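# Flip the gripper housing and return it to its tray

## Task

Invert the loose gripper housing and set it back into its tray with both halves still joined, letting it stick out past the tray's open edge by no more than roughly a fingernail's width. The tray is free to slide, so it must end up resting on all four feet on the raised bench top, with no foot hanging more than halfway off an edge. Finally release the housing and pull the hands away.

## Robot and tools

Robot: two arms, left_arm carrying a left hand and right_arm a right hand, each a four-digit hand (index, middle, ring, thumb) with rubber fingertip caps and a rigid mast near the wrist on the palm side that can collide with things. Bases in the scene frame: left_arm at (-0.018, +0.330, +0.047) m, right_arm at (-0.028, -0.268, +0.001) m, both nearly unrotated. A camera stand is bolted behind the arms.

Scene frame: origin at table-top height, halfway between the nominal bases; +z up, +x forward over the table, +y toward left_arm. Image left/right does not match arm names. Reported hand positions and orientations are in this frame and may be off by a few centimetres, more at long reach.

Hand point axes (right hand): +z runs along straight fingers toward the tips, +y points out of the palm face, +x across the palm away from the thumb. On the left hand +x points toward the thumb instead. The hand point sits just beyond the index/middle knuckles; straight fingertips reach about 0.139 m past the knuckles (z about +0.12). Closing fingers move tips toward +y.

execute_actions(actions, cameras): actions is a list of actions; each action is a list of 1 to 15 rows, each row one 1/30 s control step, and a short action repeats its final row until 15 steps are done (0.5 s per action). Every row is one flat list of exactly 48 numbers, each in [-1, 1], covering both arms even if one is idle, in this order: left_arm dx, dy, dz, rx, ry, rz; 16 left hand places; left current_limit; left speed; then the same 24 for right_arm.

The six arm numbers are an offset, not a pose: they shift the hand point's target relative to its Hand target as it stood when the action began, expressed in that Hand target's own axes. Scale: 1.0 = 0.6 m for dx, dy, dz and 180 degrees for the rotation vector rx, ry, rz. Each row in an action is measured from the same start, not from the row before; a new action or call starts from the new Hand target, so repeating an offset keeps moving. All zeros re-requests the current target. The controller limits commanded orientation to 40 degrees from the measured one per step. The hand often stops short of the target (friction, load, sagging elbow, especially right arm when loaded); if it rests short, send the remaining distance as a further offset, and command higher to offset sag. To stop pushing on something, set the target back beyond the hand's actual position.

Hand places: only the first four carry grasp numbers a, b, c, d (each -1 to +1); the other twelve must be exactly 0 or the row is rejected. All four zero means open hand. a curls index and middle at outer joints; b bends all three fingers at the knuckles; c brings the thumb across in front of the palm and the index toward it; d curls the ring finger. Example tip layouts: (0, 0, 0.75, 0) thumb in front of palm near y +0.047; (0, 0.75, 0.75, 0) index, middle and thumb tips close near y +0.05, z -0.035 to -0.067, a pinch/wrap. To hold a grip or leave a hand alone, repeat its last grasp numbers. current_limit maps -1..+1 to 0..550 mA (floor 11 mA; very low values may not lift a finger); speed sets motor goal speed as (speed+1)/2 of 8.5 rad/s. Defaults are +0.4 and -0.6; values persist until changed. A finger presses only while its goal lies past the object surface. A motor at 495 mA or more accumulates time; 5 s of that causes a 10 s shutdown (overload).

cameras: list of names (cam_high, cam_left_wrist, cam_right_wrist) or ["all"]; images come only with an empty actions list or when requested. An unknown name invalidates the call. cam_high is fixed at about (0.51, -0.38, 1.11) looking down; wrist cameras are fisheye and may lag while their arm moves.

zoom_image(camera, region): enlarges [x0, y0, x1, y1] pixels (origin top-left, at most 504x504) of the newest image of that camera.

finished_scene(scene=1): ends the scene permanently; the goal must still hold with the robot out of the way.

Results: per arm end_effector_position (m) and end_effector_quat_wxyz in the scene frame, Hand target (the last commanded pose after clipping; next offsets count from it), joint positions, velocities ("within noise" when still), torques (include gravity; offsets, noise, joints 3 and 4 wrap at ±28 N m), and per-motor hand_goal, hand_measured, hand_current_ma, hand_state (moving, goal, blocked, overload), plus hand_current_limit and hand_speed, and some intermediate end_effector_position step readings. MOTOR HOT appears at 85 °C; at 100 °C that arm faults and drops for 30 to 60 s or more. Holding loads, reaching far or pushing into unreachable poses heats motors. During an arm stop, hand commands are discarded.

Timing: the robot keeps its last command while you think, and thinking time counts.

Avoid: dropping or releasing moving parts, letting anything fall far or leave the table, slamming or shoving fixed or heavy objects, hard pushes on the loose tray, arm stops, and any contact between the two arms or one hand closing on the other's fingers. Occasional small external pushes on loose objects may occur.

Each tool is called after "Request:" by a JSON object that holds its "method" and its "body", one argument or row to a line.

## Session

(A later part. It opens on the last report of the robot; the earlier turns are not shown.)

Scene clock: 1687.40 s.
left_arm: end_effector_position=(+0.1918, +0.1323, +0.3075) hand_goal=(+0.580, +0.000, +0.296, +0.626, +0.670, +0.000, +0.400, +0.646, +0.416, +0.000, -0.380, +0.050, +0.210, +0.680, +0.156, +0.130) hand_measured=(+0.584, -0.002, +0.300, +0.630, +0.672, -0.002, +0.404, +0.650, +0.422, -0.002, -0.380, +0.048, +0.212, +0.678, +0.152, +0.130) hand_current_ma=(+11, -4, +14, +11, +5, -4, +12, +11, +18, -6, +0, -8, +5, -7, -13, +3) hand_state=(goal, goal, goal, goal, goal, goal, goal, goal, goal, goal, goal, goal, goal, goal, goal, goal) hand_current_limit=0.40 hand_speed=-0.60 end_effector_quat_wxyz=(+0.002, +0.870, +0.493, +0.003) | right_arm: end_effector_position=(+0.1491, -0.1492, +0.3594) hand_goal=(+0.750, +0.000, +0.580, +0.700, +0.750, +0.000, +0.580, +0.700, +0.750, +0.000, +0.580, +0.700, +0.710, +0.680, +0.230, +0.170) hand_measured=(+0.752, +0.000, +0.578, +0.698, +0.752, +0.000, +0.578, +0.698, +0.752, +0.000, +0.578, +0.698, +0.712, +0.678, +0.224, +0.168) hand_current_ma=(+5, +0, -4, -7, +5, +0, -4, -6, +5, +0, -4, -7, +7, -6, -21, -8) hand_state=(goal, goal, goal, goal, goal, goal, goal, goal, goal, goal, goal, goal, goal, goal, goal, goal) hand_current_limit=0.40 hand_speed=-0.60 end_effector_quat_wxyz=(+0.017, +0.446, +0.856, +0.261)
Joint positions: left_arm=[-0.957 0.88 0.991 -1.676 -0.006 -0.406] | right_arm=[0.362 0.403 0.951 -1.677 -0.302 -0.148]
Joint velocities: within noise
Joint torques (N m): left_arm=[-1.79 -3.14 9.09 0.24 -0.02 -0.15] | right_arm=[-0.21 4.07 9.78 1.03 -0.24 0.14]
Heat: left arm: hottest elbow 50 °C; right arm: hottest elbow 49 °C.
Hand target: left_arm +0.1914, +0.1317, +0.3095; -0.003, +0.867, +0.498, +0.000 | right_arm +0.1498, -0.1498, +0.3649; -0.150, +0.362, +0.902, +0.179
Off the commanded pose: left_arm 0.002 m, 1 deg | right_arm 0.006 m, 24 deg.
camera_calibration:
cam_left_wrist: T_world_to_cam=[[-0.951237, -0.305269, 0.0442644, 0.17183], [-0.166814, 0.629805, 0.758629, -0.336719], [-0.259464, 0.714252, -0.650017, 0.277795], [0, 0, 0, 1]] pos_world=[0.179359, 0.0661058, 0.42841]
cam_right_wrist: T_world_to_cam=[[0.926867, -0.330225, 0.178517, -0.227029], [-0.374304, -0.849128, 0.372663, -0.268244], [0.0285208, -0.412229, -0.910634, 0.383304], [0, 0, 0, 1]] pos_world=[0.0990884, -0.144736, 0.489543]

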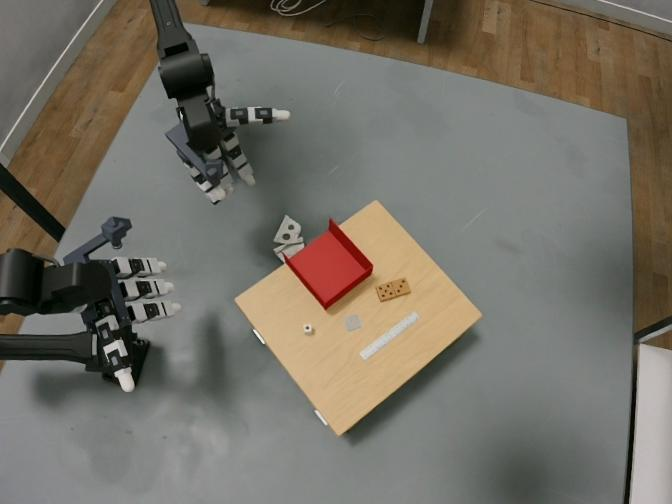

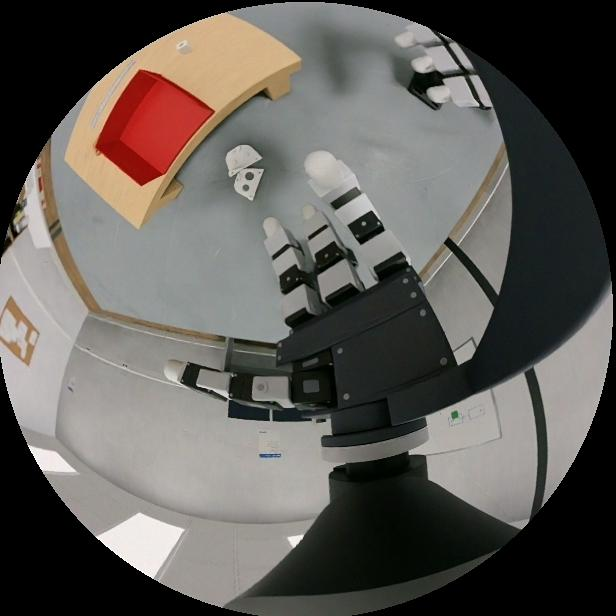

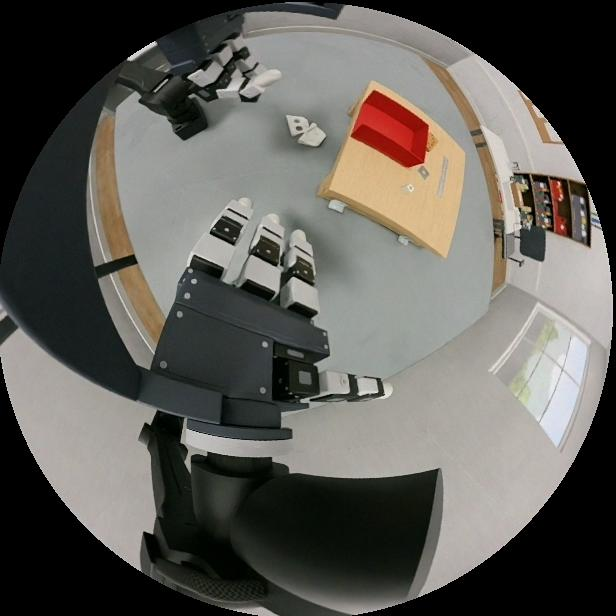

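Request:
{"method": "execute_actions", "body": {
  "actions": [
    [[-0.028,0.036,0.045,0,0,0,0,0.1,0,1,0,0,0,0,0,0,0,0,0,0,0,0,0.4,-0.6,0,0,0,0,0,0,0,0,0,0,0,0,0,0,0,0,0,0,0,0,0,0,0.4,-0.6],[-0.056,0.0714,0.09,0,0,0,0,0.1,0,1,0,0,0,0,0,0,0,0,0,0,0,0,0.4,-0.6,0,0,0,0,0,0,0,0,0,0,0,0,0,0,0,0,0,0,0,0,0,0,0.4,-0.6]],
    [[-0.056,0.0714,0.09,0,0,0,0,0.1,0,1,0,0,0,0,0,0,0,0,0,0,0,0,0.4,-0.6,0,0,0,0,0,0,0,0,0,0,0,0,0,0,0,0,0,0,0,0,0,0,0.4,-0.6]],
    [[0,0,0.02,0,0,0.117,0,0.1,0,1,0,0,0,0,0,0,0,0,0,0,0,0,0.4,-0.6,0,0,0,0,0,0,0,0,0,0,0,0,0,0,0,0,0,0,0,0,0,0,0.4,-0.6]]
  ],
  "cameras": ["cam_high", "cam_left_wrist"]
}}

Request:
{"method": "zoom_image", "body": {
  "camera": "cam_high",
  "region": [220, 170, 340, 290]
}}

Request:
{"method": "zoom_image", "body": {
  "camera": "cam_left_wrist",
  "region": [200, 100, 340, 260]
}}

Scene clock: 1716.93 s.
left_arm: end_effector_position=(+0.2281, +0.0338, +0.1824) hand_goal=(+0.716, +0.000, +0.510, +0.720, +0.776, +0.000, +0.560, +0.700, +0.150, +0.000, -1.000, -0.380, +0.710, +0.680, +0.230, +0.190) hand_measured=(+0.714, -0.002, +0.508, +0.718, +0.774, -0.002, +0.556, +0.698, +0.162, -0.002, -0.996, -0.378, +0.708, +0.678, +0.220, +0.186) hand_current_ma=(-4, -4, -8, -9, -7, -4, -11, -10, +46, -6, +16, +8, -3, -7, -46, -18) hand_state=(goal, goal, goal, goal, goal, goal, goal, goal, goal, goal, goal, goal, goal, goal, goal, goal) hand_current_limit=0.40 hand_speed=-0.60 end_effector_quat_wxyz=(-0.016, +0.942, +0.337, -0.001) | right_arm: end_effector_position=(+0.1491, -0.1492, +0.3594) hand_goal=(+0.750, +0.000, +0.580, +0.700, +0.750, +0.000, +0.580, +0.700, +0.750, +0.000, +0.580, +0.700, +0.710, +0.680, +0.230, +0.170) hand_measured=(+0.752, +0.000, +0.578, +0.698, +0.752, +0.000, +0.578, +0.698, +0.752, +0.000, +0.578, +0.698, +0.712, +0.678, +0.224, +0.168) hand_current_ma=(+5, +0, -4, -7, +5, +0, -4, -6, +5, +0, -4, -7, +7, -6, -21, -8) hand_state=(goal, goal, goal, goal, goal, goal, goal, goal, goal, goal, goal, goal, goal, goal, goal, goal) hand_current_limit=0.40 hand_speed=-0.60 end_effector_quat_wxyz=(+0.017, +0.446, +0.856, +0.261)
Joint positions: left_arm=[-0.964 1.196 0.87 -1.276 -0.007 -0.068] | right_arm=[0.362 0.403 0.951 -1.677 -0.302 -0.148]
Joint torques (N m): left_arm=[-0.56 -8.18 8.46 0.69 0.02 0.15] | right_arm=[-0.5 3.96 9.8 1.05 -0.23 0.12]
Heat: left arm: hottest elbow 50 °C; right arm: hottest elbow 49 °C.
Hand target: left_arm +0.2311, +0.0311, +0.1889; -0.003, +0.944, +0.331, +0.000 | right_arm +0.1498, -0.1498, +0.3649; -0.150, +0.362, +0.902, +0.179
Off the commanded pose: left_arm 0.008 m, 2 deg | right_arm 0.006 m, 24 deg.
joint sent to its limit (right arm) — joint 4 (wrist pitch), lower limit. The joint targets are off in orientation, not in position.
Step readings (end_effector_position of left_arm | right_arm):
0: (+0.1918, +0.1323, +0.3075) | (+0.1491, -0.1492, +0.3594)
1: (+0.1918, +0.1323, +0.3075) | (+0.1491, -0.1492, +0.3594)
2: (+0.1923, +0.1309, +0.3065) | (+0.1491, -0.1492, +0.3594)
4: (+0.1956, +0.1216, +0.3009) | (+0.1491, -0.1492, +0.3594)
8: (+0.2014, +0.0982, +0.2723) | (+0.1491, -0.1492, +0.3594)
15: (+0.2078, +0.0855, +0.2490) | (+0.1491, -0.1492, +0.3594)
16: (+0.2082, +0.0850, +0.2491) | (+0.1491, -0.1492, +0.3594)
17: (+0.2099, +0.0816, +0.2486) | (+0.1491, -0.1492, +0.3594)
19: (+0.2155, +0.0691, +0.2449) | (+0.1491, -0.1492, +0.3594)
23: (+0.2241, +0.0443, +0.2185) | (+0.1491, -0.1492, +0.3594)
30: (+0.2275, +0.0362, +0.1953) | (+0.1491, -0.1492, +0.3594)
31: (+0.2277, +0.0358, +0.1954) | (+0.1491, -0.1492, +0.3594)
32: (+0.2282, +0.0347, +0.1951) | (+0.1491, -0.1492, +0.3594)
34: (+0.2288, +0.0335, +0.1928) | (+0.1491, -0.1492, +0.3594)
38: (+0.2287, +0.0400, +0.1840) | (+0.1491, -0.1492, +0.3594)
45: (+0.2301, +0.0376, +0.1824) | (+0.1491, -0.1492, +0.3594)
camera_calibration:
cam_left_wrist: T_world_to_cam=[[-0.997428, 0.0317758, 0.0642483, 0.177325], [0.0700072, 0.624215, 0.77811, -0.231017], [-0.0153796, 0.780606, -0.624834, 0.213726], [0, 0, 0, 1]] pos_world=[0.196328, -0.0282662, 0.301907]
Images, in order (width x height): cam_high 672x504, cam_left_wrist 616x616.

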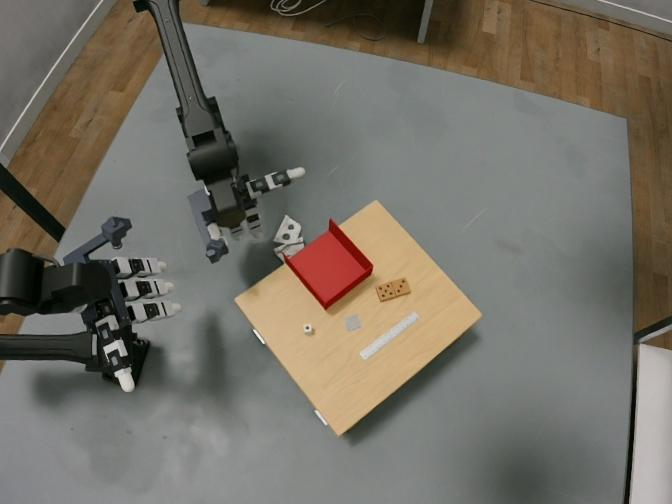

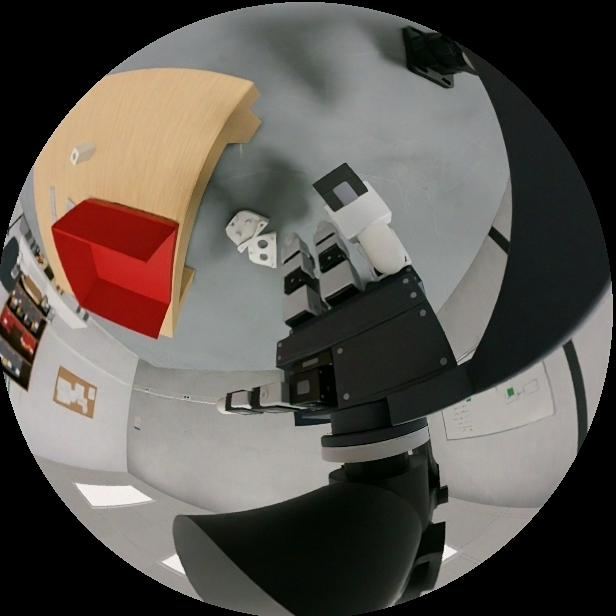

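Scaled by 4.200 from the camera's 672x504 image, which has a finer 960x720 frame.

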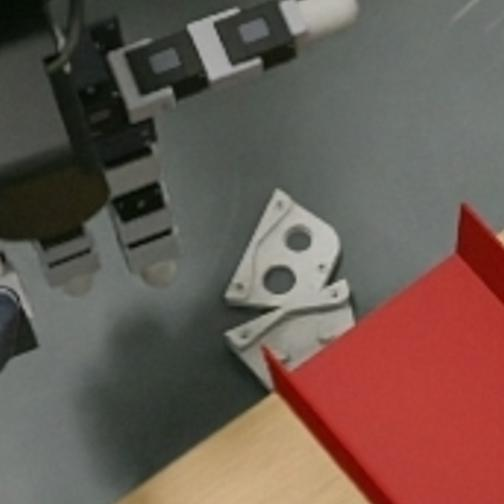

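Scaled by 3.150 from the camera's 616x616 image, which has a finer 880x880 frame.

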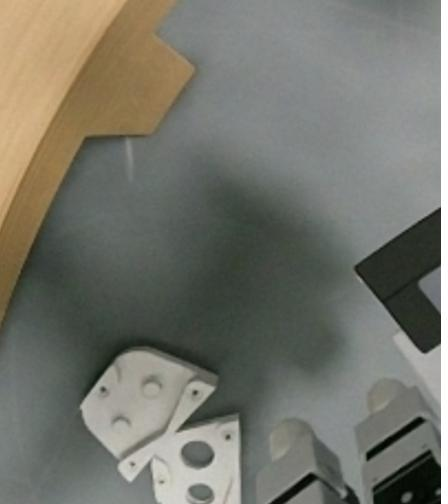

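Request:
{"method": "execute_actions", "body": {
  "actions": [
    [[0.0025,0.02,0.03,0,0,0,0,0.1,0,1,0,0,0,0,0,0,0,0,0,0,0,0,0.4,-0.6,0,0,0,0,0,0,0,0,0,0,0,0,0,0,0,0,0,0,0,0,0,0,0.4,-0.6]],
    [[0,0,0.05,0,0,0,0,0.1,0,1,0,0,0,0,0,0,0,0,0,0,0,0,0.4,-0.6,0,0,0,0,0,0,0,0,0,0,0,0,0,0,0,0,0,0,0,0,0,0,0.4,-0.6]]
  ],
  "cameras": ["cam_high", "cam_left_wrist"]
}}

Request:
{"method": "zoom_image", "body": {
  "camera": "cam_high",
  "region": [220, 190, 320, 290]
}}

Request:
{"method": "zoom_image", "body": {
  "camera": "cam_left_wrist",
  "region": [200, 180, 340, 300]
}}

Scene clock: 1728.77 s.
left_arm: end_effector_position=(+0.2361, +0.0254, +0.1414) hand_goal=(+0.716, +0.000, +0.510, +0.720, +0.776, +0.000, +0.560, +0.700, +0.150, +0.000, -1.000, -0.380, +0.710, +0.680, +0.230, +0.190) hand_measured=(+0.714, -0.002, +0.508, +0.718, +0.774, -0.002, +0.556, +0.698, +0.162, -0.002, -0.996, -0.378, +0.708, +0.678, +0.220, +0.186) hand_current_ma=(-4, -4, -8, -9, -7, -4, -11, -10, +46, -6, +16, +8, -3, -7, -46, -18) hand_state=(goal, goal, goal, goal, goal, goal, goal, goal, goal, goal, goal, goal, goal, goal, goal, goal) hand_current_limit=0.40 hand_speed=-0.60 end_effector_quat_wxyz=(-0.006, +0.942, +0.334, +0.000) | right_arm: end_effector_position=(+0.1491, -0.1492, +0.3594) hand_goal=(+0.750, +0.000, +0.580, +0.700, +0.750, +0.000, +0.580, +0.700, +0.750, +0.000, +0.580, +0.700, +0.710, +0.680, +0.230, +0.170) hand_measured=(+0.752, +0.000, +0.578, +0.698, +0.752, +0.000, +0.578, +0.698, +0.752, +0.000, +0.578, +0.698, +0.712, +0.678, +0.224, +0.168) hand_current_ma=(+5, +0, -4, -7, +5, +0, -4, -6, +5, +0, -4, -7, +7, -6, -21, -8) hand_state=(goal, goal, goal, goal, goal, goal, goal, goal, goal, goal, goal, goal, goal, goal, goal, goal) hand_current_limit=0.40 hand_speed=-0.60 end_effector_quat_wxyz=(+0.017, +0.446, +0.856, +0.261)
Joint positions: left_arm=[-0.956 1.264 0.806 -1.124 -0.004 -0.056] | right_arm=[0.362 0.403 0.951 -1.677 -0.302 -0.148]
Joint torques (N m): left_arm=[-0.79 -6.71 8.03 0.66 0.03 0.18] | right_arm=[-0.03 4.01 9.77 1.06 -0.24 0.11]
Heat: left arm: hottest elbow 50 °C; right arm: hottest elbow 49 °C.
Hand target: left_arm +0.2397, +0.0228, +0.1409; -0.003, +0.944, +0.331, +0.000 | right_arm +0.1498, -0.1498, +0.3649; -0.150, +0.362, +0.902, +0.179
Off the commanded pose: left_arm 0.004 m, 1 deg | right_arm 0.006 m, 24 deg.
joint sent to its limit (right arm) — joint 4 (wrist pitch), lower limit. The joint targets are off in orientation, not in position.
Step readings (end_effector_position of left_arm | right_arm):
0: (+0.2281, +0.0337, +0.1824) | (+0.1491, -0.1492, +0.3594)
1: (+0.2283, +0.0337, +0.1825) | (+0.1491, -0.1492, +0.3594)
2: (+0.2291, +0.0329, +0.1825) | (+0.1491, -0.1492, +0.3594)
4: (+0.2316, +0.0297, +0.1830) | (+0.1491, -0.1492, +0.3594)
8: (+0.2362, +0.0252, +0.1799) | (+0.1491, -0.1492, +0.3594)
15: (+0.2367, +0.0247, +0.1737) | (+0.1491, -0.1492, +0.3594)
16: (+0.2367, +0.0247, +0.1735) | (+0.1491, -0.1492, +0.3594)
17: (+0.2372, +0.0239, +0.1726) | (+0.1491, -0.1492, +0.3594)
19: (+0.2382, +0.0226, +0.1681) | (+0.1491, -0.1492, +0.3594)
23: (+0.2359, +0.0257, +0.1503) | (+0.1491, -0.1492, +0.3594)
30: (+0.2357, +0.0260, +0.1412) | (+0.1491, -0.1492, +0.3594)
camera_calibration:
cam_left_wrist: T_world_to_cam=[[-0.997791, 0.037297, 0.0549823, 0.189381], [0.0661272, 0.637567, 0.767551, -0.192373], [-0.00642751, 0.769491, -0.638625, 0.194897], [0, 0, 0, 1]] pos_world=[0.202937, -0.0343843, 0.26171]
Images, in order (width x height): cam_high 672x504, cam_left_wrist 616x616.

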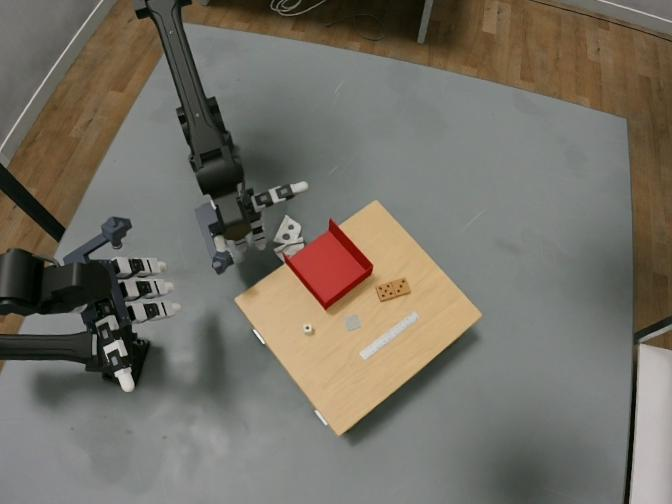

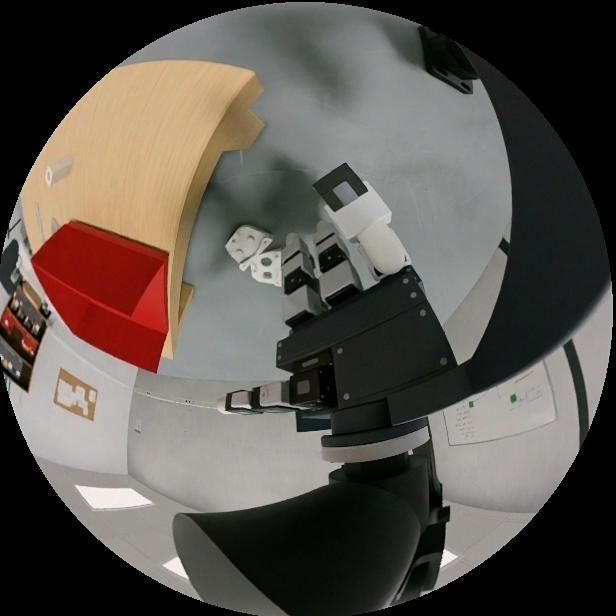

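Scaled by 5.040 from the camera's 672x504 image, which has a finer 960x720 frame.

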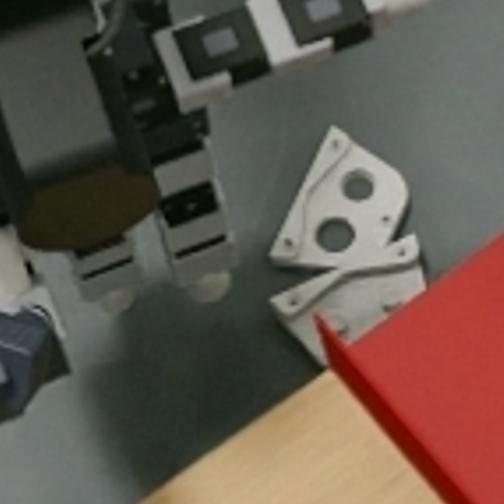

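Scaled by 3.600 from the camera's 616x616 image, which has a finer 880x880 frame.

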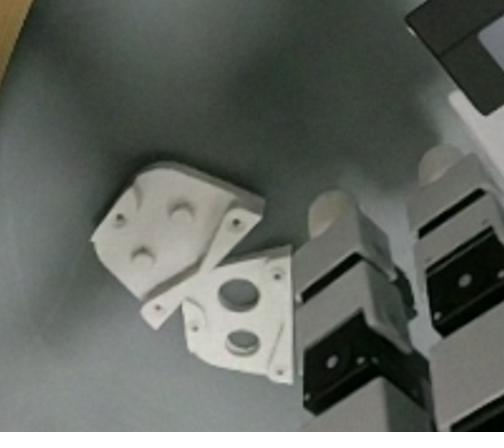

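Request:
{"method": "execute_actions", "body": {
  "actions": [
    [[0,0,0.023,0,0,0,0,0.1,0,1,0,0,0,0,0,0,0,0,0,0,0,0,0.4,-0.6,0,0,0,0,0,0,0,0,0,0,0,0,0,0,0,0,0,0,0,0,0,0,0.4,-0.6]],
    [[0.015,0.007,0,0,0,0,0,0.1,0,1,0,0,0,0,0,0,0,0,0,0,0,0,0.4,-0.6,0,0,0,0,0,0,0,0,0,0,0,0,0,0,0,0,0,0,0,0,0,0,0.4,-0.6],[0.03,0.014,0,0,0,0,0,0.1,0,1,0,0,0,0,0,0,0,0,0,0,0,0,0.4,-0.6,0,0,0,0,0,0,0,0,0,0,0,0,0,0,0,0,0,0,0,0,0,0,0.4,-0.6]]
  ],
  "cameras": ["cam_high", "cam_left_wrist"]
}}

Request:
{"method": "zoom_image", "body": {
  "camera": "cam_high",
  "region": [220, 190, 320, 290]
}}

Request:
{"method": "zoom_image", "body": {
  "camera": "cam_left_wrist",
  "region": [200, 180, 340, 300]
}}

Scene clock: 1745.23 s.
left_arm: end_effector_position=(+0.2513, +0.0353, +0.1246) hand_goal=(+0.716, +0.000, +0.510, +0.720, +0.776, +0.000, +0.560, +0.700, +0.150, +0.000, -1.000, -0.380, +0.710, +0.680, +0.230, +0.190) hand_measured=(+0.718, -0.016, +0.510, +0.718, +0.774, -0.002, +0.556, +0.698, +0.162, -0.002, -0.996, -0.378, +0.708, +0.678, +0.220, +0.186) hand_current_ma=(+6, -49, -1, -3, -7, -4, -10, -10, +46, -6, +16, +8, -3, -7, -46, -18) hand_state=(goal, goal, goal, goal, goal, goal, goal, goal, goal, goal, goal, goal, goal, goal, goal, goal) hand_current_limit=0.40 hand_speed=-0.60 end_effector_quat_wxyz=(-0.008, +0.942, +0.337, -0.002) | right_arm: end_effector_position=(+0.1491, -0.1492, +0.3594) hand_goal=(+0.750, +0.000, +0.580, +0.700, +0.750, +0.000, +0.580, +0.700, +0.750, +0.000, +0.580, +0.700, +0.710, +0.680, +0.230, +0.170) hand_measured=(+0.752, +0.000, +0.578, +0.698, +0.752, +0.000, +0.578, +0.698, +0.752, +0.000, +0.578, +0.698, +0.712, +0.678, +0.224, +0.168) hand_current_ma=(+5, +0, -4, -7, +5, +0, -4, -6, +5, +0, -4, -7, +7, -6, -21, -8) hand_state=(goal, goal, goal, goal, goal, goal, goal, goal, goal, goal, goal, goal, goal, goal, goal, goal) hand_current_limit=0.40 hand_speed=-0.60 end_effector_quat_wxyz=(+0.017, +0.446, +0.856, +0.261)
Joint positions: left_arm=[-0.898 1.296 0.786 -1.078 -0.001 -0.002] | right_arm=[0.362 0.403 0.951 -1.677 -0.302 -0.148]
Joint torques (N m): left_arm=[-0.26 -6.83 9.21 0.68 -0.09 0.2] | right_arm=[-0.44 4.01 9.83 1.11 -0.24 0.12]
Heat: left arm: hottest elbow 48 °C; right arm: hottest elbow 49 °C.
Hand target: left_arm +0.2590, +0.0276, +0.1271; -0.003, +0.944, +0.331, +0.000 | right_arm +0.1498, -0.1498, +0.3649; -0.150, +0.362, +0.902, +0.179
Off the commanded pose: left_arm 0.011 m, 1 deg | right_arm 0.006 m, 24 deg.
joint sent to its limit (right arm) — joint 4 (wrist pitch), lower limit. The joint targets are off in orientation, not in position.
Step readings (end_effector_position of left_arm | right_arm):
0: (+0.2361, +0.0254, +0.1414) | (+0.1491, -0.1492, +0.3594)
1: (+0.2362, +0.0252, +0.1414) | (+0.1491, -0.1492, +0.3594)
2: (+0.2364, +0.0249, +0.1412) | (+0.1491, -0.1492, +0.3594)
4: (+0.2374, +0.0235, +0.1404) | (+0.1491, -0.1492, +0.3594)
8: (+0.2374, +0.0235, +0.1347) | (+0.1491, -0.1492, +0.3594)
15: (+0.2368, +0.0243, +0.1303) | (+0.1491, -0.1492, +0.3594)
16: (+0.2370, +0.0242, +0.1304) | (+0.1491, -0.1492, +0.3594)
17: (+0.2373, +0.0243, +0.1304) | (+0.1491, -0.1492, +0.3594)
19: (+0.2404, +0.0264, +0.1295) | (+0.1491, -0.1492, +0.3594)
23: (+0.2497, +0.0344, +0.1255) | (+0.1491, -0.1492, +0.3594)
30: (+0.2515, +0.0356, +0.1246) | (+0.1491, -0.1492, +0.3594)
camera_calibration:
cam_left_wrist: T_world_to_cam=[[-0.997546, 0.032573, 0.0619696, 0.20432], [0.0685203, 0.635823, 0.768788, -0.187563], [-0.0143599, 0.771148, -0.636494, 0.178287], [0, 0, 0, 1]] pos_world=[0.219231, -0.0248841, 0.245013]
Images, in order (width x height): cam_high 672x504, cam_left_wrist 616x616.

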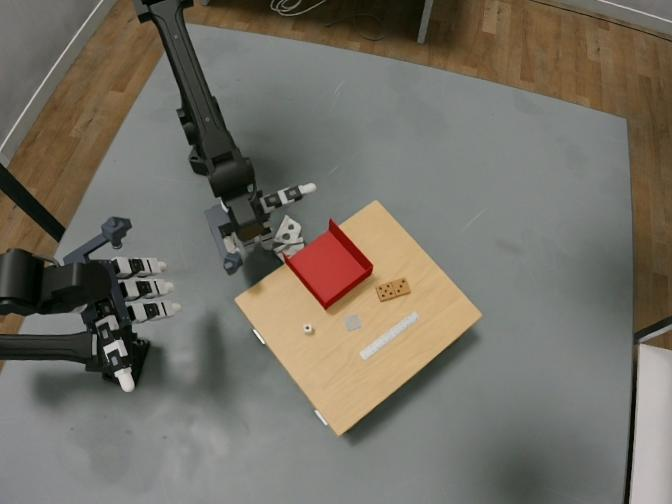

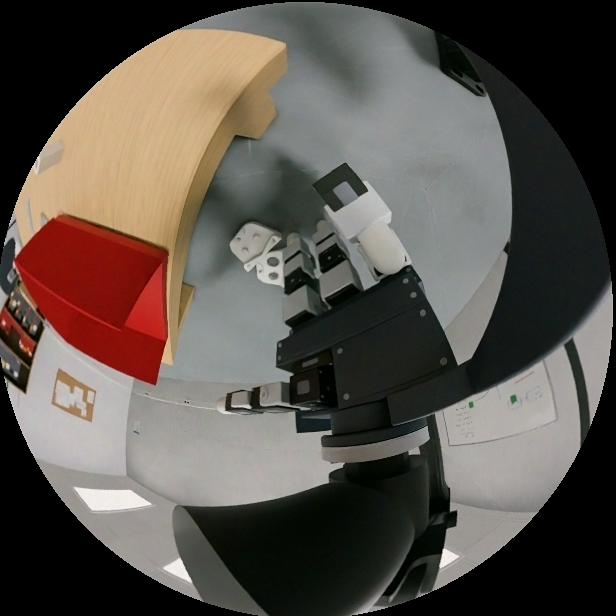

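Scaled by 5.040 from the camera's 672x504 image, which has a finer 960x720 frame.

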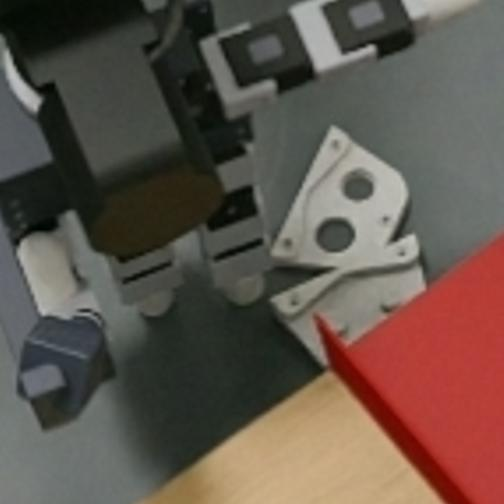

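Scaled by 3.600 from the camera's 616x616 image, which has a finer 880x880 frame.

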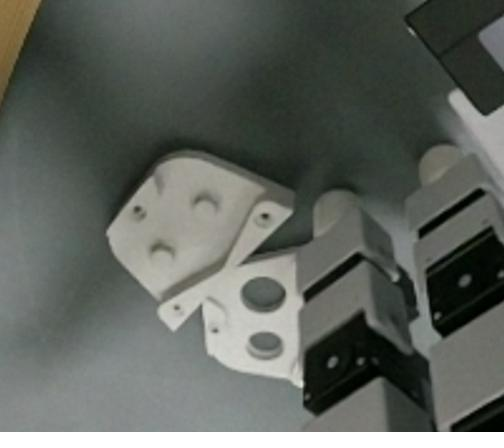

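Request:
{"method": "execute_actions", "body": {
  "actions": [
    [[0.003,-0.014,0,0,0,0,0,0.1,0,1,0,0,0,0,0,0,0,0,0,0,0,0,0.4,-0.6,0,0,0,0,0,0,0,0,0,0,0,0,0,0,0,0,0,0,0,0,0,0,0.4,-0.6]],
    [[0.012,0.004,0,0,0,0,0,0.1,0,1,0,0,0,0,0,0,0,0,0,0,0,0,0.4,-0.6,0,0,0,0,0,0,0,0,0,0,0,0,0,0,0,0,0,0,0,0,0,0,0.4,-0.6],[0.024,0.008,0,0,0,0,0,0.1,0,1,0,0,0,0,0,0,0,0,0,0,0,0,0.4,-0.6,0,0,0,0,0,0,0,0,0,0,0,0,0,0,0,0,0,0,0,0,0,0,0.4,-0.6]]
  ],
  "cameras": ["cam_high", "cam_left_wrist"]
}}

Request:
{"method": "zoom_image", "body": {
  "camera": "cam_high",
  "region": [220, 190, 320, 290]
}}

Request:
{"method": "zoom_image", "body": {
  "camera": "cam_left_wrist",
  "region": [200, 180, 340, 300]
}}

Scene clock: 1757.47 s.
left_arm: end_effector_position=(+0.2578, +0.0403, +0.1247) hand_goal=(+0.716, +0.000, +0.510, +0.720, +0.776, +0.000, +0.560, +0.700, +0.150, +0.000, -1.000, -0.380, +0.710, +0.680, +0.230, +0.190) hand_measured=(+0.722, -0.066, +0.512, +0.720, +0.774, -0.002, +0.556, +0.698, +0.162, -0.002, -0.996, -0.378, +0.708, +0.678, +0.220, +0.186) hand_current_ma=(+19, -244, +5, +0, -7, -4, -10, -10, +46, -6, +16, +8, -3, -7, -46, -18) hand_state=(goal, blocked, goal, goal, goal, goal, goal, goal, goal, goal, goal, goal, goal, goal, goal, goal) hand_current_limit=0.40 hand_speed=-0.60 end_effector_quat_wxyz=(-0.006, +0.944, +0.329, -0.009) | right_arm: end_effector_position=(+0.1491, -0.1492, +0.3594) hand_goal=(+0.750, +0.000, +0.580, +0.700, +0.750, +0.000, +0.580, +0.700, +0.750, +0.000, +0.580, +0.700, +0.710, +0.680, +0.230, +0.170) hand_measured=(+0.752, +0.000, +0.578, +0.698, +0.752, +0.000, +0.578, +0.698, +0.752, +0.000, +0.578, +0.698, +0.712, +0.678, +0.224, +0.168) hand_current_ma=(+5, +0, -4, -7, +5, +0, -4, -6, +5, +0, -4, -7, +7, -6, -21, -8) hand_state=(goal, goal, goal, goal, goal, goal, goal, goal, goal, goal, goal, goal, goal, goal, goal, goal) hand_current_limit=0.40 hand_speed=-0.60 end_effector_quat_wxyz=(+0.017, +0.446, +0.856, +0.261)
Joint positions: left_arm=[-0.86 1.295 0.786 -1.078 0.012 0.052] | right_arm=[0.362 0.403 0.951 -1.677 -0.302 -0.148]
Joint torques (N m): left_arm=[0.26 -7.47 8.57 0.55 -0.6 0.21] | right_arm=[-0.44 4.01 9.77 1.03 -0.23 0.13]
Heat: left arm: hottest elbow 49 °C; right arm: hottest elbow 49 °C.
Hand target: left_arm +0.2694, +0.0405, +0.1271; -0.003, +0.944, +0.331, +0.000 | right_arm +0.1498, -0.1498, +0.3649; -0.150, +0.362, +0.902, +0.179
Off the commanded pose: left_arm 0.012 m, 1 deg | right_arm 0.006 m, 24 deg.
joint sent to its limit (right arm) — joint 4 (wrist pitch), lower limit. The joint targets are off in orientation, not in position.
Step readings (end_effector_position of left_arm | right_arm):
0: (+0.2512, +0.0353, +0.1246) | (+0.1491, -0.1492, +0.3594)
1: (+0.2512, +0.0353, +0.1246) | (+0.1491, -0.1492, +0.3594)
2: (+0.2512, +0.0353, +0.1246) | (+0.1491, -0.1492, +0.3594)
4: (+0.2512, +0.0353, +0.1246) | (+0.1491, -0.1492, +0.3594)
8: (+0.2517, +0.0356, +0.1248) | (+0.1491, -0.1492, +0.3594)
15: (+0.2517, +0.0356, +0.1249) | (+0.1491, -0.1492, +0.3594)
16: (+0.2517, +0.0355, +0.1249) | (+0.1491, -0.1492, +0.3594)
17: (+0.2519, +0.0357, +0.1249) | (+0.1491, -0.1492, +0.3594)
19: (+0.2534, +0.0369, +0.1248) | (+0.1491, -0.1492, +0.3594)
23: (+0.2576, +0.0405, +0.1247) | (+0.1491, -0.1492, +0.3594)
30: (+0.2580, +0.0406, +0.1247) | (+0.1491, -0.1492, +0.3594)
camera_calibration:
cam_left_wrist: T_world_to_cam=[[-0.996228, 0.0493042, 0.0714089, 0.208494], [0.0863793, 0.642073, 0.761761, -0.195183], [-0.00829169, 0.765056, -0.64391, 0.17414], [0, 0, 0, 1]] pos_world=[0.226011, -0.0181847, 0.245925]
Images, in order (width x height): cam_high 672x504, cam_left_wrist 616x616.

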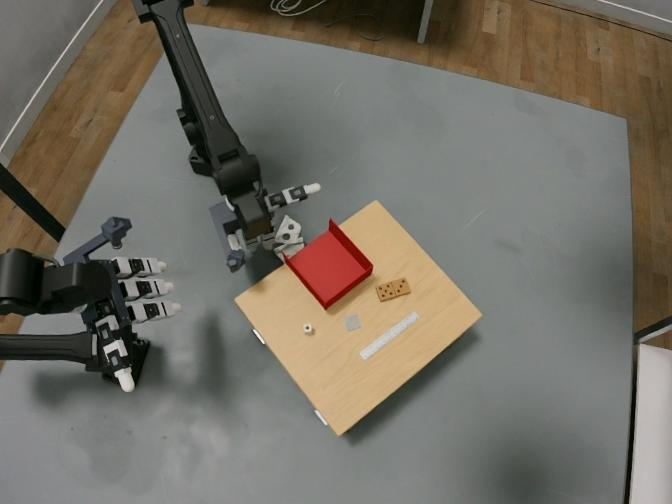

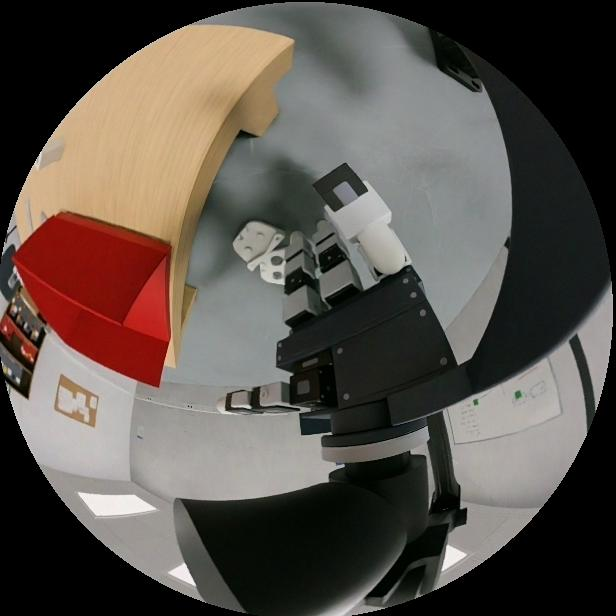

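Scaled by 5.040 from the camera's 672x504 image, which has a finer 960x720 frame.

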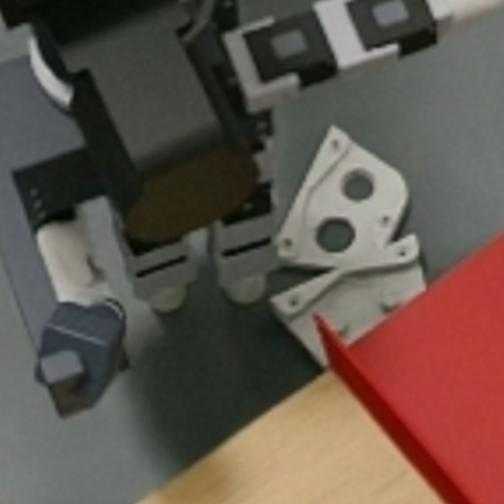

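Scaled by 3.600 from the camera's 616x616 image, which has a finer 880x880 frame.

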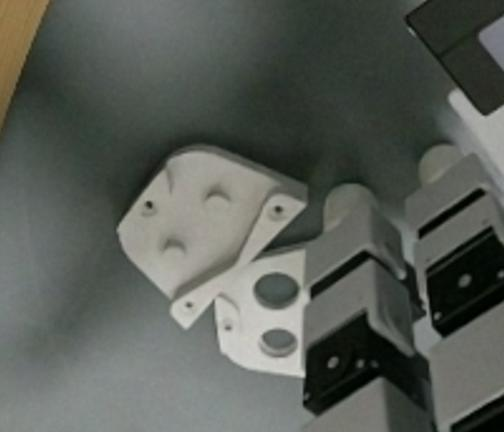

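Request:
{"method": "execute_actions", "body": {
  "actions": [
    [[0,0,-0.016,0,0,0,0,0.1,0,1,0,0,0,0,0,0,0,0,0,0,0,0,0.4,-0.6,0,0,0,0,0,0,0,0,0,0,0,0,0,0,0,0,0,0,0,0,0,0,0.4,-0.6]],
    [[0,0,0,0,0,0,0,0.1,0,1,0,0,0,0,0,0,0,0,0,0,0,0,0.4,-0.6,0,0,0,0,0,0,0,0,0,0,0,0,0,0,0,0,0,0,0,0,0,0,0.4,-0.6]]
  ],
  "cameras": ["cam_high", "cam_left_wrist"]
}}

Request:
{"method": "zoom_image", "body": {
  "camera": "cam_high",
  "region": [220, 190, 320, 290]
}}

Scene clock: 1767.23 s.
left_arm: end_effector_position=(+0.2569, +0.0432, +0.1238) hand_goal=(+0.716, +0.000, +0.510, +0.720, +0.776, +0.000, +0.560, +0.700, +0.150, +0.000, -1.000, -0.380, +0.710, +0.680, +0.230, +0.190) hand_measured=(+0.706, -0.066, +0.504, +0.718, +0.774, -0.002, +0.556, +0.698, +0.162, -0.002, -0.996, -0.378, +0.708, +0.678, +0.220, +0.186) hand_current_ma=(-38, -244, -18, -5, -7, -4, -10, -10, +46, -6, +16, +8, -3, -7, -46, -18) hand_state=(goal, blocked, goal, goal, goal, goal, goal, goal, goal, goal, goal, goal, goal, goal, goal, goal) hand_current_limit=0.40 hand_speed=-0.60 end_effector_quat_wxyz=(-0.011, +0.944, +0.329, -0.010) | right_arm: end_effector_position=(+0.1491, -0.1492, +0.3594) hand_goal=(+0.750, +0.000, +0.580, +0.700, +0.750, +0.000, +0.580, +0.700, +0.750, +0.000, +0.580, +0.700, +0.710, +0.680, +0.230, +0.170) hand_measured=(+0.752, +0.000, +0.578, +0.698, +0.752, +0.000, +0.578, +0.698, +0.752, +0.000, +0.578, +0.698, +0.712, +0.678, +0.224, +0.168) hand_current_ma=(+5, +0, -4, -7, +5, +0, -4, -6, +5, +0, -4, -7, +7, -6, -21, -8) hand_state=(goal, goal, goal, goal, goal, goal, goal, goal, goal, goal, goal, goal, goal, goal, goal, goal) hand_current_limit=0.40 hand_speed=-0.60 end_effector_quat_wxyz=(+0.017, +0.446, +0.856, +0.261)
Joint positions: left_arm=[-0.856 1.295 0.786 -1.089 0.011 0.055] | right_arm=[0.362 0.403 0.951 -1.677 -0.302 -0.148]
Joint torques (N m): left_arm=[-0.32 -8.64 9.91 -0.18 -0.6 0.17] | right_arm=[-0.38 3.66 9.8 1.03 -0.22 0.14]
Heat: left arm: hottest elbow 49 °C; right arm: hottest elbow 49 °C.
Hand target: left_arm +0.2694, +0.0404, +0.1367; -0.003, +0.944, +0.331, +0.000 | right_arm +0.1498, -0.1498, +0.3649; -0.150, +0.362, +0.902, +0.179
Off the commanded pose: left_arm 0.018 m, 1 deg | right_arm 0.006 m, 24 deg.
joint sent to its limit (right arm) — joint 4 (wrist pitch), lower limit. The joint targets are off in orientation, not in position.
Step readings (end_effector_position of left_arm | right_arm):
0: (+0.2577, +0.0402, +0.1247) | (+0.1491, -0.1492, +0.3594)
1: (+0.2577, +0.0402, +0.1247) | (+0.1491, -0.1492, +0.3594)
2: (+0.2577, +0.0402, +0.1247) | (+0.1491, -0.1492, +0.3594)
4: (+0.2573, +0.0407, +0.1244) | (+0.1491, -0.1492, +0.3594)
8: (+0.2564, +0.0420, +0.1239) | (+0.1491, -0.1492, +0.3594)
15: (+0.2569, +0.0432, +0.1238) | (+0.1491, -0.1492, +0.3594)
16: (+0.2569, +0.0432, +0.1238) | (+0.1491, -0.1492, +0.3594)
17: (+0.2569, +0.0432, +0.1238) | (+0.1491, -0.1492, +0.3594)
19: (+0.2569, +0.0432, +0.1238) | (+0.1491, -0.1492, +0.3594)
23: (+0.2569, +0.0432, +0.1238) | (+0.1491, -0.1492, +0.3594)
30: (+0.2569, +0.0432, +0.1238) | (+0.1491, -0.1492, +0.3594)
camera_calibration:
cam_left_wrist: T_world_to_cam=[[-0.99576, 0.0483248, 0.0782691, 0.206682], [0.091111, 0.635205, 0.766951, -0.197882], [-0.0126542, 0.77083, -0.636915, 0.171351], [0, 0, 0, 1]] pos_world=[0.226004, -0.0163744, 0.244725]
Images, in order (width x height): cam_high 672x504, cam_left_wrist 616x616.

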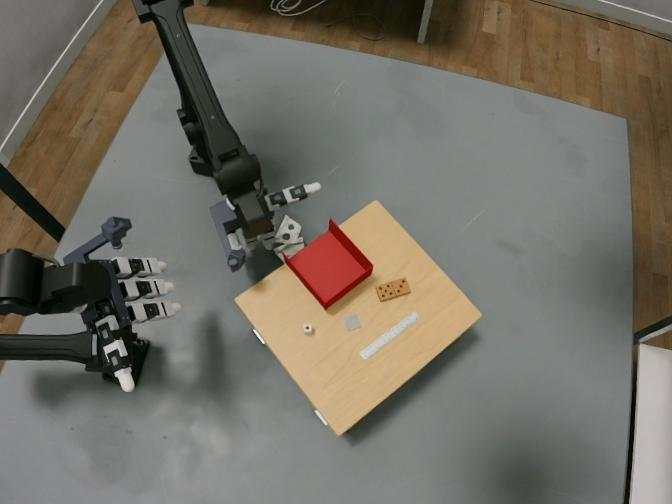

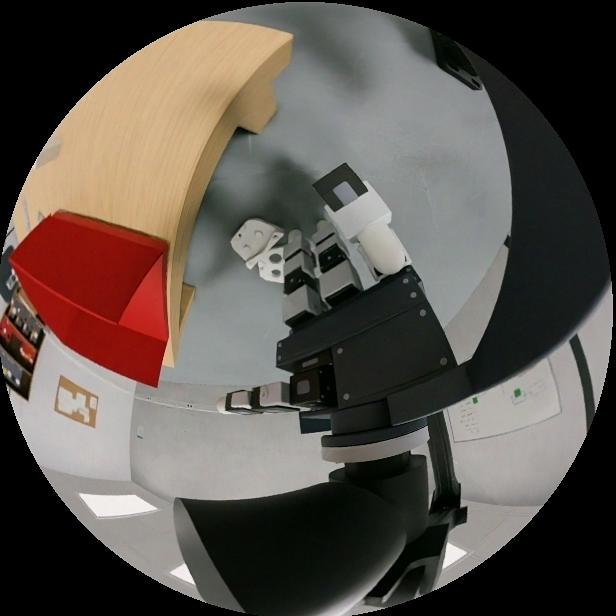

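Scaled by 5.040 from the camera's 672x504 image, which has a finer 960x720 frame.

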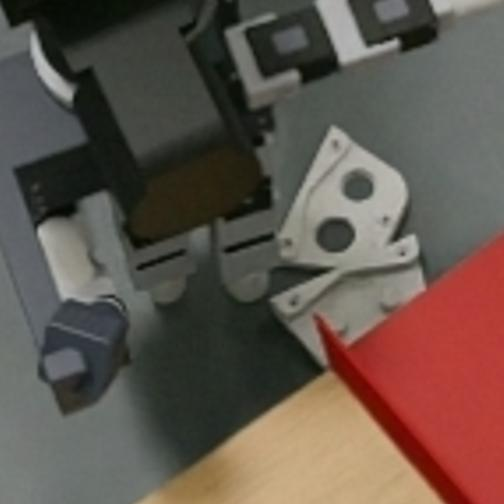

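Request:
{"method": "execute_actions", "body": {
  "actions": [
    [[0,0,-0.02,0,0,0,0,0.1,0,1,0,0,0,0,0,0,0,0,0,0,0,0,0.4,-0.6,0,0,0,0,0,0,0,0,0,0,0,0,0,0,0,0,0,0,0,0,0,0,0.4,-0.6]]
  ],
  "cameras": ["cam_high"]
}}

Request:
{"method": "zoom_image", "body": {
  "camera": "cam_high",
  "region": [220, 190, 320, 290]
}}

Scene clock: 1771.37 s.
left_arm: end_effector_position=(+0.2546, +0.0534, +0.1244) hand_goal=(+0.716, +0.000, +0.510, +0.720, +0.776, +0.000, +0.560, +0.700, +0.150, +0.000, -1.000, -0.380, +0.710, +0.680, +0.230, +0.190) hand_measured=(+0.710, -0.004, +0.506, +0.718, +0.774, -0.002, +0.556, +0.698, +0.162, -0.002, -0.996, -0.378, +0.708, +0.678, +0.220, +0.186) hand_current_ma=(-22, -10, -11, -6, -7, -4, -10, -10, +46, -6, +16, +8, -3, -7, -46, -18) hand_state=(goal, goal, goal, goal, goal, goal, goal, goal, goal, goal, goal, goal, goal, goal, goal, goal) hand_current_limit=0.40 hand_speed=-0.60 end_effector_quat_wxyz=(-0.027, +0.943, +0.333, -0.011) | right_arm: end_effector_position=(+0.1491, -0.1492, +0.3594) hand_goal=(+0.750, +0.000, +0.580, +0.700, +0.750, +0.000, +0.580, +0.700, +0.750, +0.000, +0.580, +0.700, +0.710, +0.680, +0.230, +0.170) hand_measured=(+0.752, +0.000, +0.578, +0.698, +0.752, +0.000, +0.578, +0.698, +0.752, +0.000, +0.578, +0.698, +0.712, +0.678, +0.224, +0.168) hand_current_ma=(+5, +0, -4, -7, +5, +0, -4, -6, +5, +0, -4, -7, +7, -6, -21, -8) hand_state=(goal, goal, goal, goal, goal, goal, goal, goal, goal, goal, goal, goal, goal, goal, goal, goal) hand_current_limit=0.40 hand_speed=-0.60 end_effector_quat_wxyz=(+0.017, +0.446, +0.856, +0.261)
Joint positions: left_arm=[-0.848 1.287 0.787 -1.129 0 0.055] | right_arm=[0.362 0.403 0.951 -1.677 -0.302 -0.148]
Joint torques (N m): left_arm=[-0.5 -8.64 11.36 0.1 -0.15 0.18] | right_arm=[-0.21 3.96 9.8 0.98 -0.24 0.11]
Heat: left arm: hottest elbow 49 °C; right arm: hottest elbow 49 °C.
Hand target: left_arm +0.2694, +0.0405, +0.1486; -0.003, +0.944, +0.331, +0.000 | right_arm +0.1498, -0.1498, +0.3649; -0.150, +0.362, +0.902, +0.179
Off the commanded pose: left_arm 0.031 m, 3 deg | right_arm 0.006 m, 24 deg.
joint sent to its limit (right arm) — joint 4 (wrist pitch), lower limit. The joint targets are off in orientation, not in position.
Step readings (end_effector_position of left_arm | right_arm):
0: (+0.2569, +0.0432, +0.1238) | (+0.1491, -0.1492, +0.3594)
1: (+0.2568, +0.0433, +0.1238) | (+0.1491, -0.1492, +0.3594)
2: (+0.2566, +0.0438, +0.1240) | (+0.1491, -0.1492, +0.3594)
4: (+0.2564, +0.0472, +0.1236) | (+0.1491, -0.1492, +0.3594)
8: (+0.2555, +0.0522, +0.1233) | (+0.1491, -0.1492, +0.3594)
15: (+0.2548, +0.0532, +0.1245) | (+0.1491, -0.1492, +0.3594)
Images, in order (width x height): cam_high 672x504.

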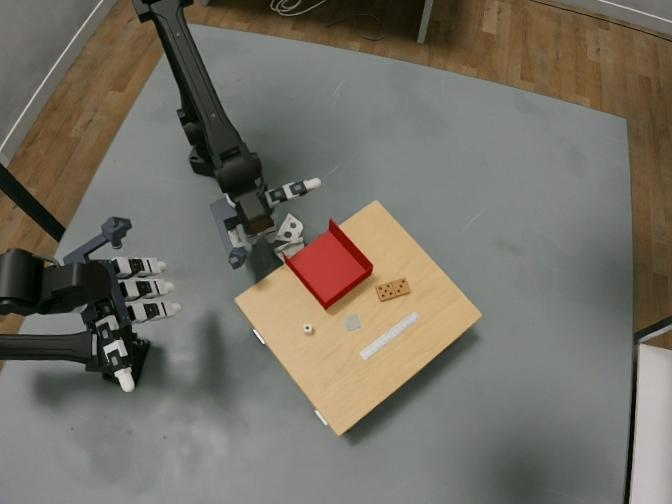

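Scaled by 5.040 from the camera's 672x504 image, which has a finer 960x720 frame.

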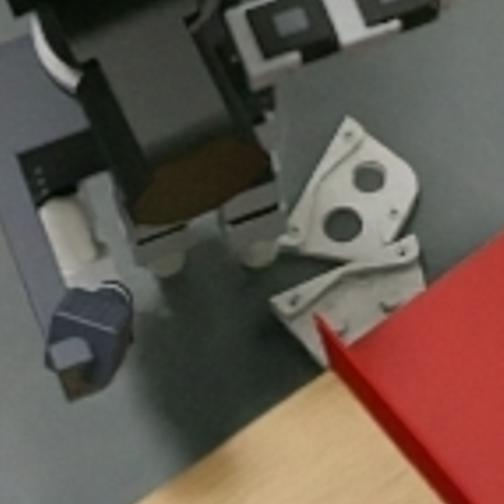

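Request:
{"method": "execute_actions", "body": {
  "actions": [
    [[0.004,0.011,-0.004,0,0,0,0,0.1,0,1,0,0,0,0,0,0,0,0,0,0,0,0,0.4,-0.6,0,0,0,0,0,0,0,0,0,0,0,0,0,0,0,0,0,0,0,0,0,0,0.4,-0.6],[0.006,0.0213,-0.004,0,0,0,0,0.1,0,1,0,0,0,0,0,0,0,0,0,0,0,0,0.4,-0.6,0,0,0,0,0,0,0,0,0,0,0,0,0,0,0,0,0,0,0,0,0,0,0.4,-0.6]]
  ],
  "cameras": ["cam_high"]
}}

Request:
{"method": "zoom_image", "body": {
  "camera": "cam_high",
  "region": [220, 190, 320, 290]
}}

Scene clock: 1779.33 s.
left_arm: end_effector_position=(+0.2673, +0.0434, +0.1384) hand_goal=(+0.716, +0.000, +0.510, +0.720, +0.776, +0.000, +0.560, +0.700, +0.150, +0.000, -1.000, -0.380, +0.710, +0.680, +0.230, +0.190) hand_measured=(+0.712, -0.004, +0.506, +0.718, +0.774, -0.002, +0.556, +0.698, +0.162, -0.002, -0.996, -0.378, +0.708, +0.678, +0.220, +0.186) hand_current_ma=(-17, -9, -10, -6, -7, -4, -10, -10, +46, -6, +16, +8, -3, -7, -46, -18) hand_state=(goal, goal, goal, goal, goal, goal, goal, goal, goal, goal, goal, goal, goal, goal, goal, goal) hand_current_limit=0.40 hand_speed=-0.60 end_effector_quat_wxyz=(-0.013, +0.942, +0.335, -0.006) | right_arm: end_effector_position=(+0.1491, -0.1492, +0.3594) hand_goal=(+0.750, +0.000, +0.580, +0.700, +0.750, +0.000, +0.580, +0.700, +0.750, +0.000, +0.580, +0.700, +0.710, +0.680, +0.230, +0.170) hand_measured=(+0.752, +0.000, +0.578, +0.698, +0.752, +0.000, +0.578, +0.698, +0.752, +0.000, +0.578, +0.698, +0.712, +0.678, +0.224, +0.168) hand_current_ma=(+5, +0, -4, -7, +5, +0, -4, -6, +5, +0, -4, -7, +7, -6, -21, -8) hand_state=(goal, goal, goal, goal, goal, goal, goal, goal, goal, goal, goal, goal, goal, goal, goal, goal) hand_current_limit=0.40 hand_speed=-0.60 end_effector_quat_wxyz=(+0.017, +0.446, +0.856, +0.261)
Joint positions: left_arm=[-0.841 1.294 0.828 -1.134 0 0.059] | right_arm=[0.362 0.403 0.951 -1.677 -0.302 -0.148]
Joint torques (N m): left_arm=[-1.08 -7.3 11.19 0.03 -0.14 0.21] | right_arm=[-0.32 4.01 9.74 1.05 -0.22 0.1]
Heat: left arm: hottest elbow 51 °C; right arm: hottest elbow 49 °C.
Hand target: left_arm +0.2801, +0.0327, +0.1508; -0.003, +0.944, +0.331, +0.000 | right_arm +0.1498, -0.1498, +0.3649; -0.150, +0.362, +0.902, +0.179
Off the commanded pose: left_arm 0.021 m, 1 deg | right_arm 0.006 m, 24 deg.
joint sent to its limit (right arm) — joint 4 (wrist pitch), lower limit. The joint targets are off in orientation, not in position.
Step readings (end_effector_position of left_arm | right_arm):
0: (+0.2546, +0.0534, +0.1244) | (+0.1491, -0.1492, +0.3594)
1: (+0.2548, +0.0533, +0.1246) | (+0.1491, -0.1492, +0.3594)
2: (+0.2549, +0.0531, +0.1250) | (+0.1491, -0.1492, +0.3594)
4: (+0.2565, +0.0520, +0.1273) | (+0.1491, -0.1492, +0.3594)
8: (+0.2638, +0.0466, +0.1360) | (+0.1491, -0.1492, +0.3594)
15: (+0.2674, +0.0433, +0.1401) | (+0.1491, -0.1492, +0.3594)
Images, in order (width x height): cam_high 672x504.

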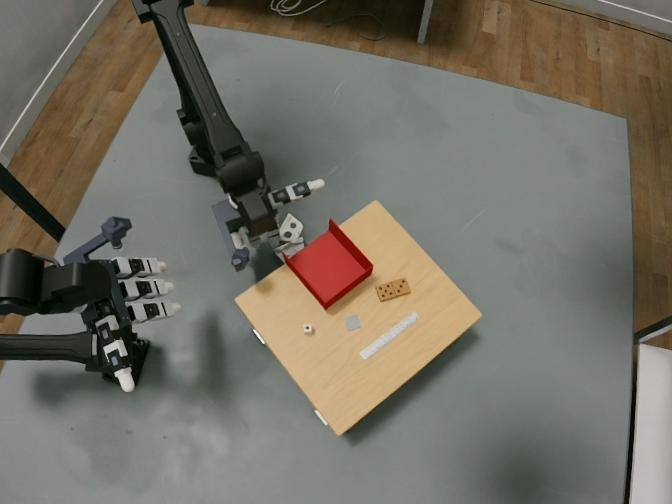

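Scaled by 5.040 from the camera's 672x504 image, which has a finer 960x720 frame.

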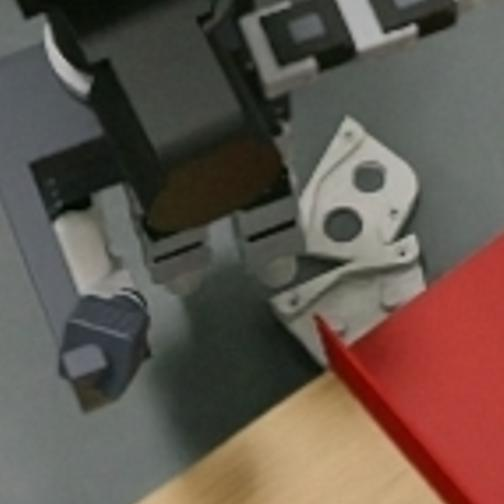

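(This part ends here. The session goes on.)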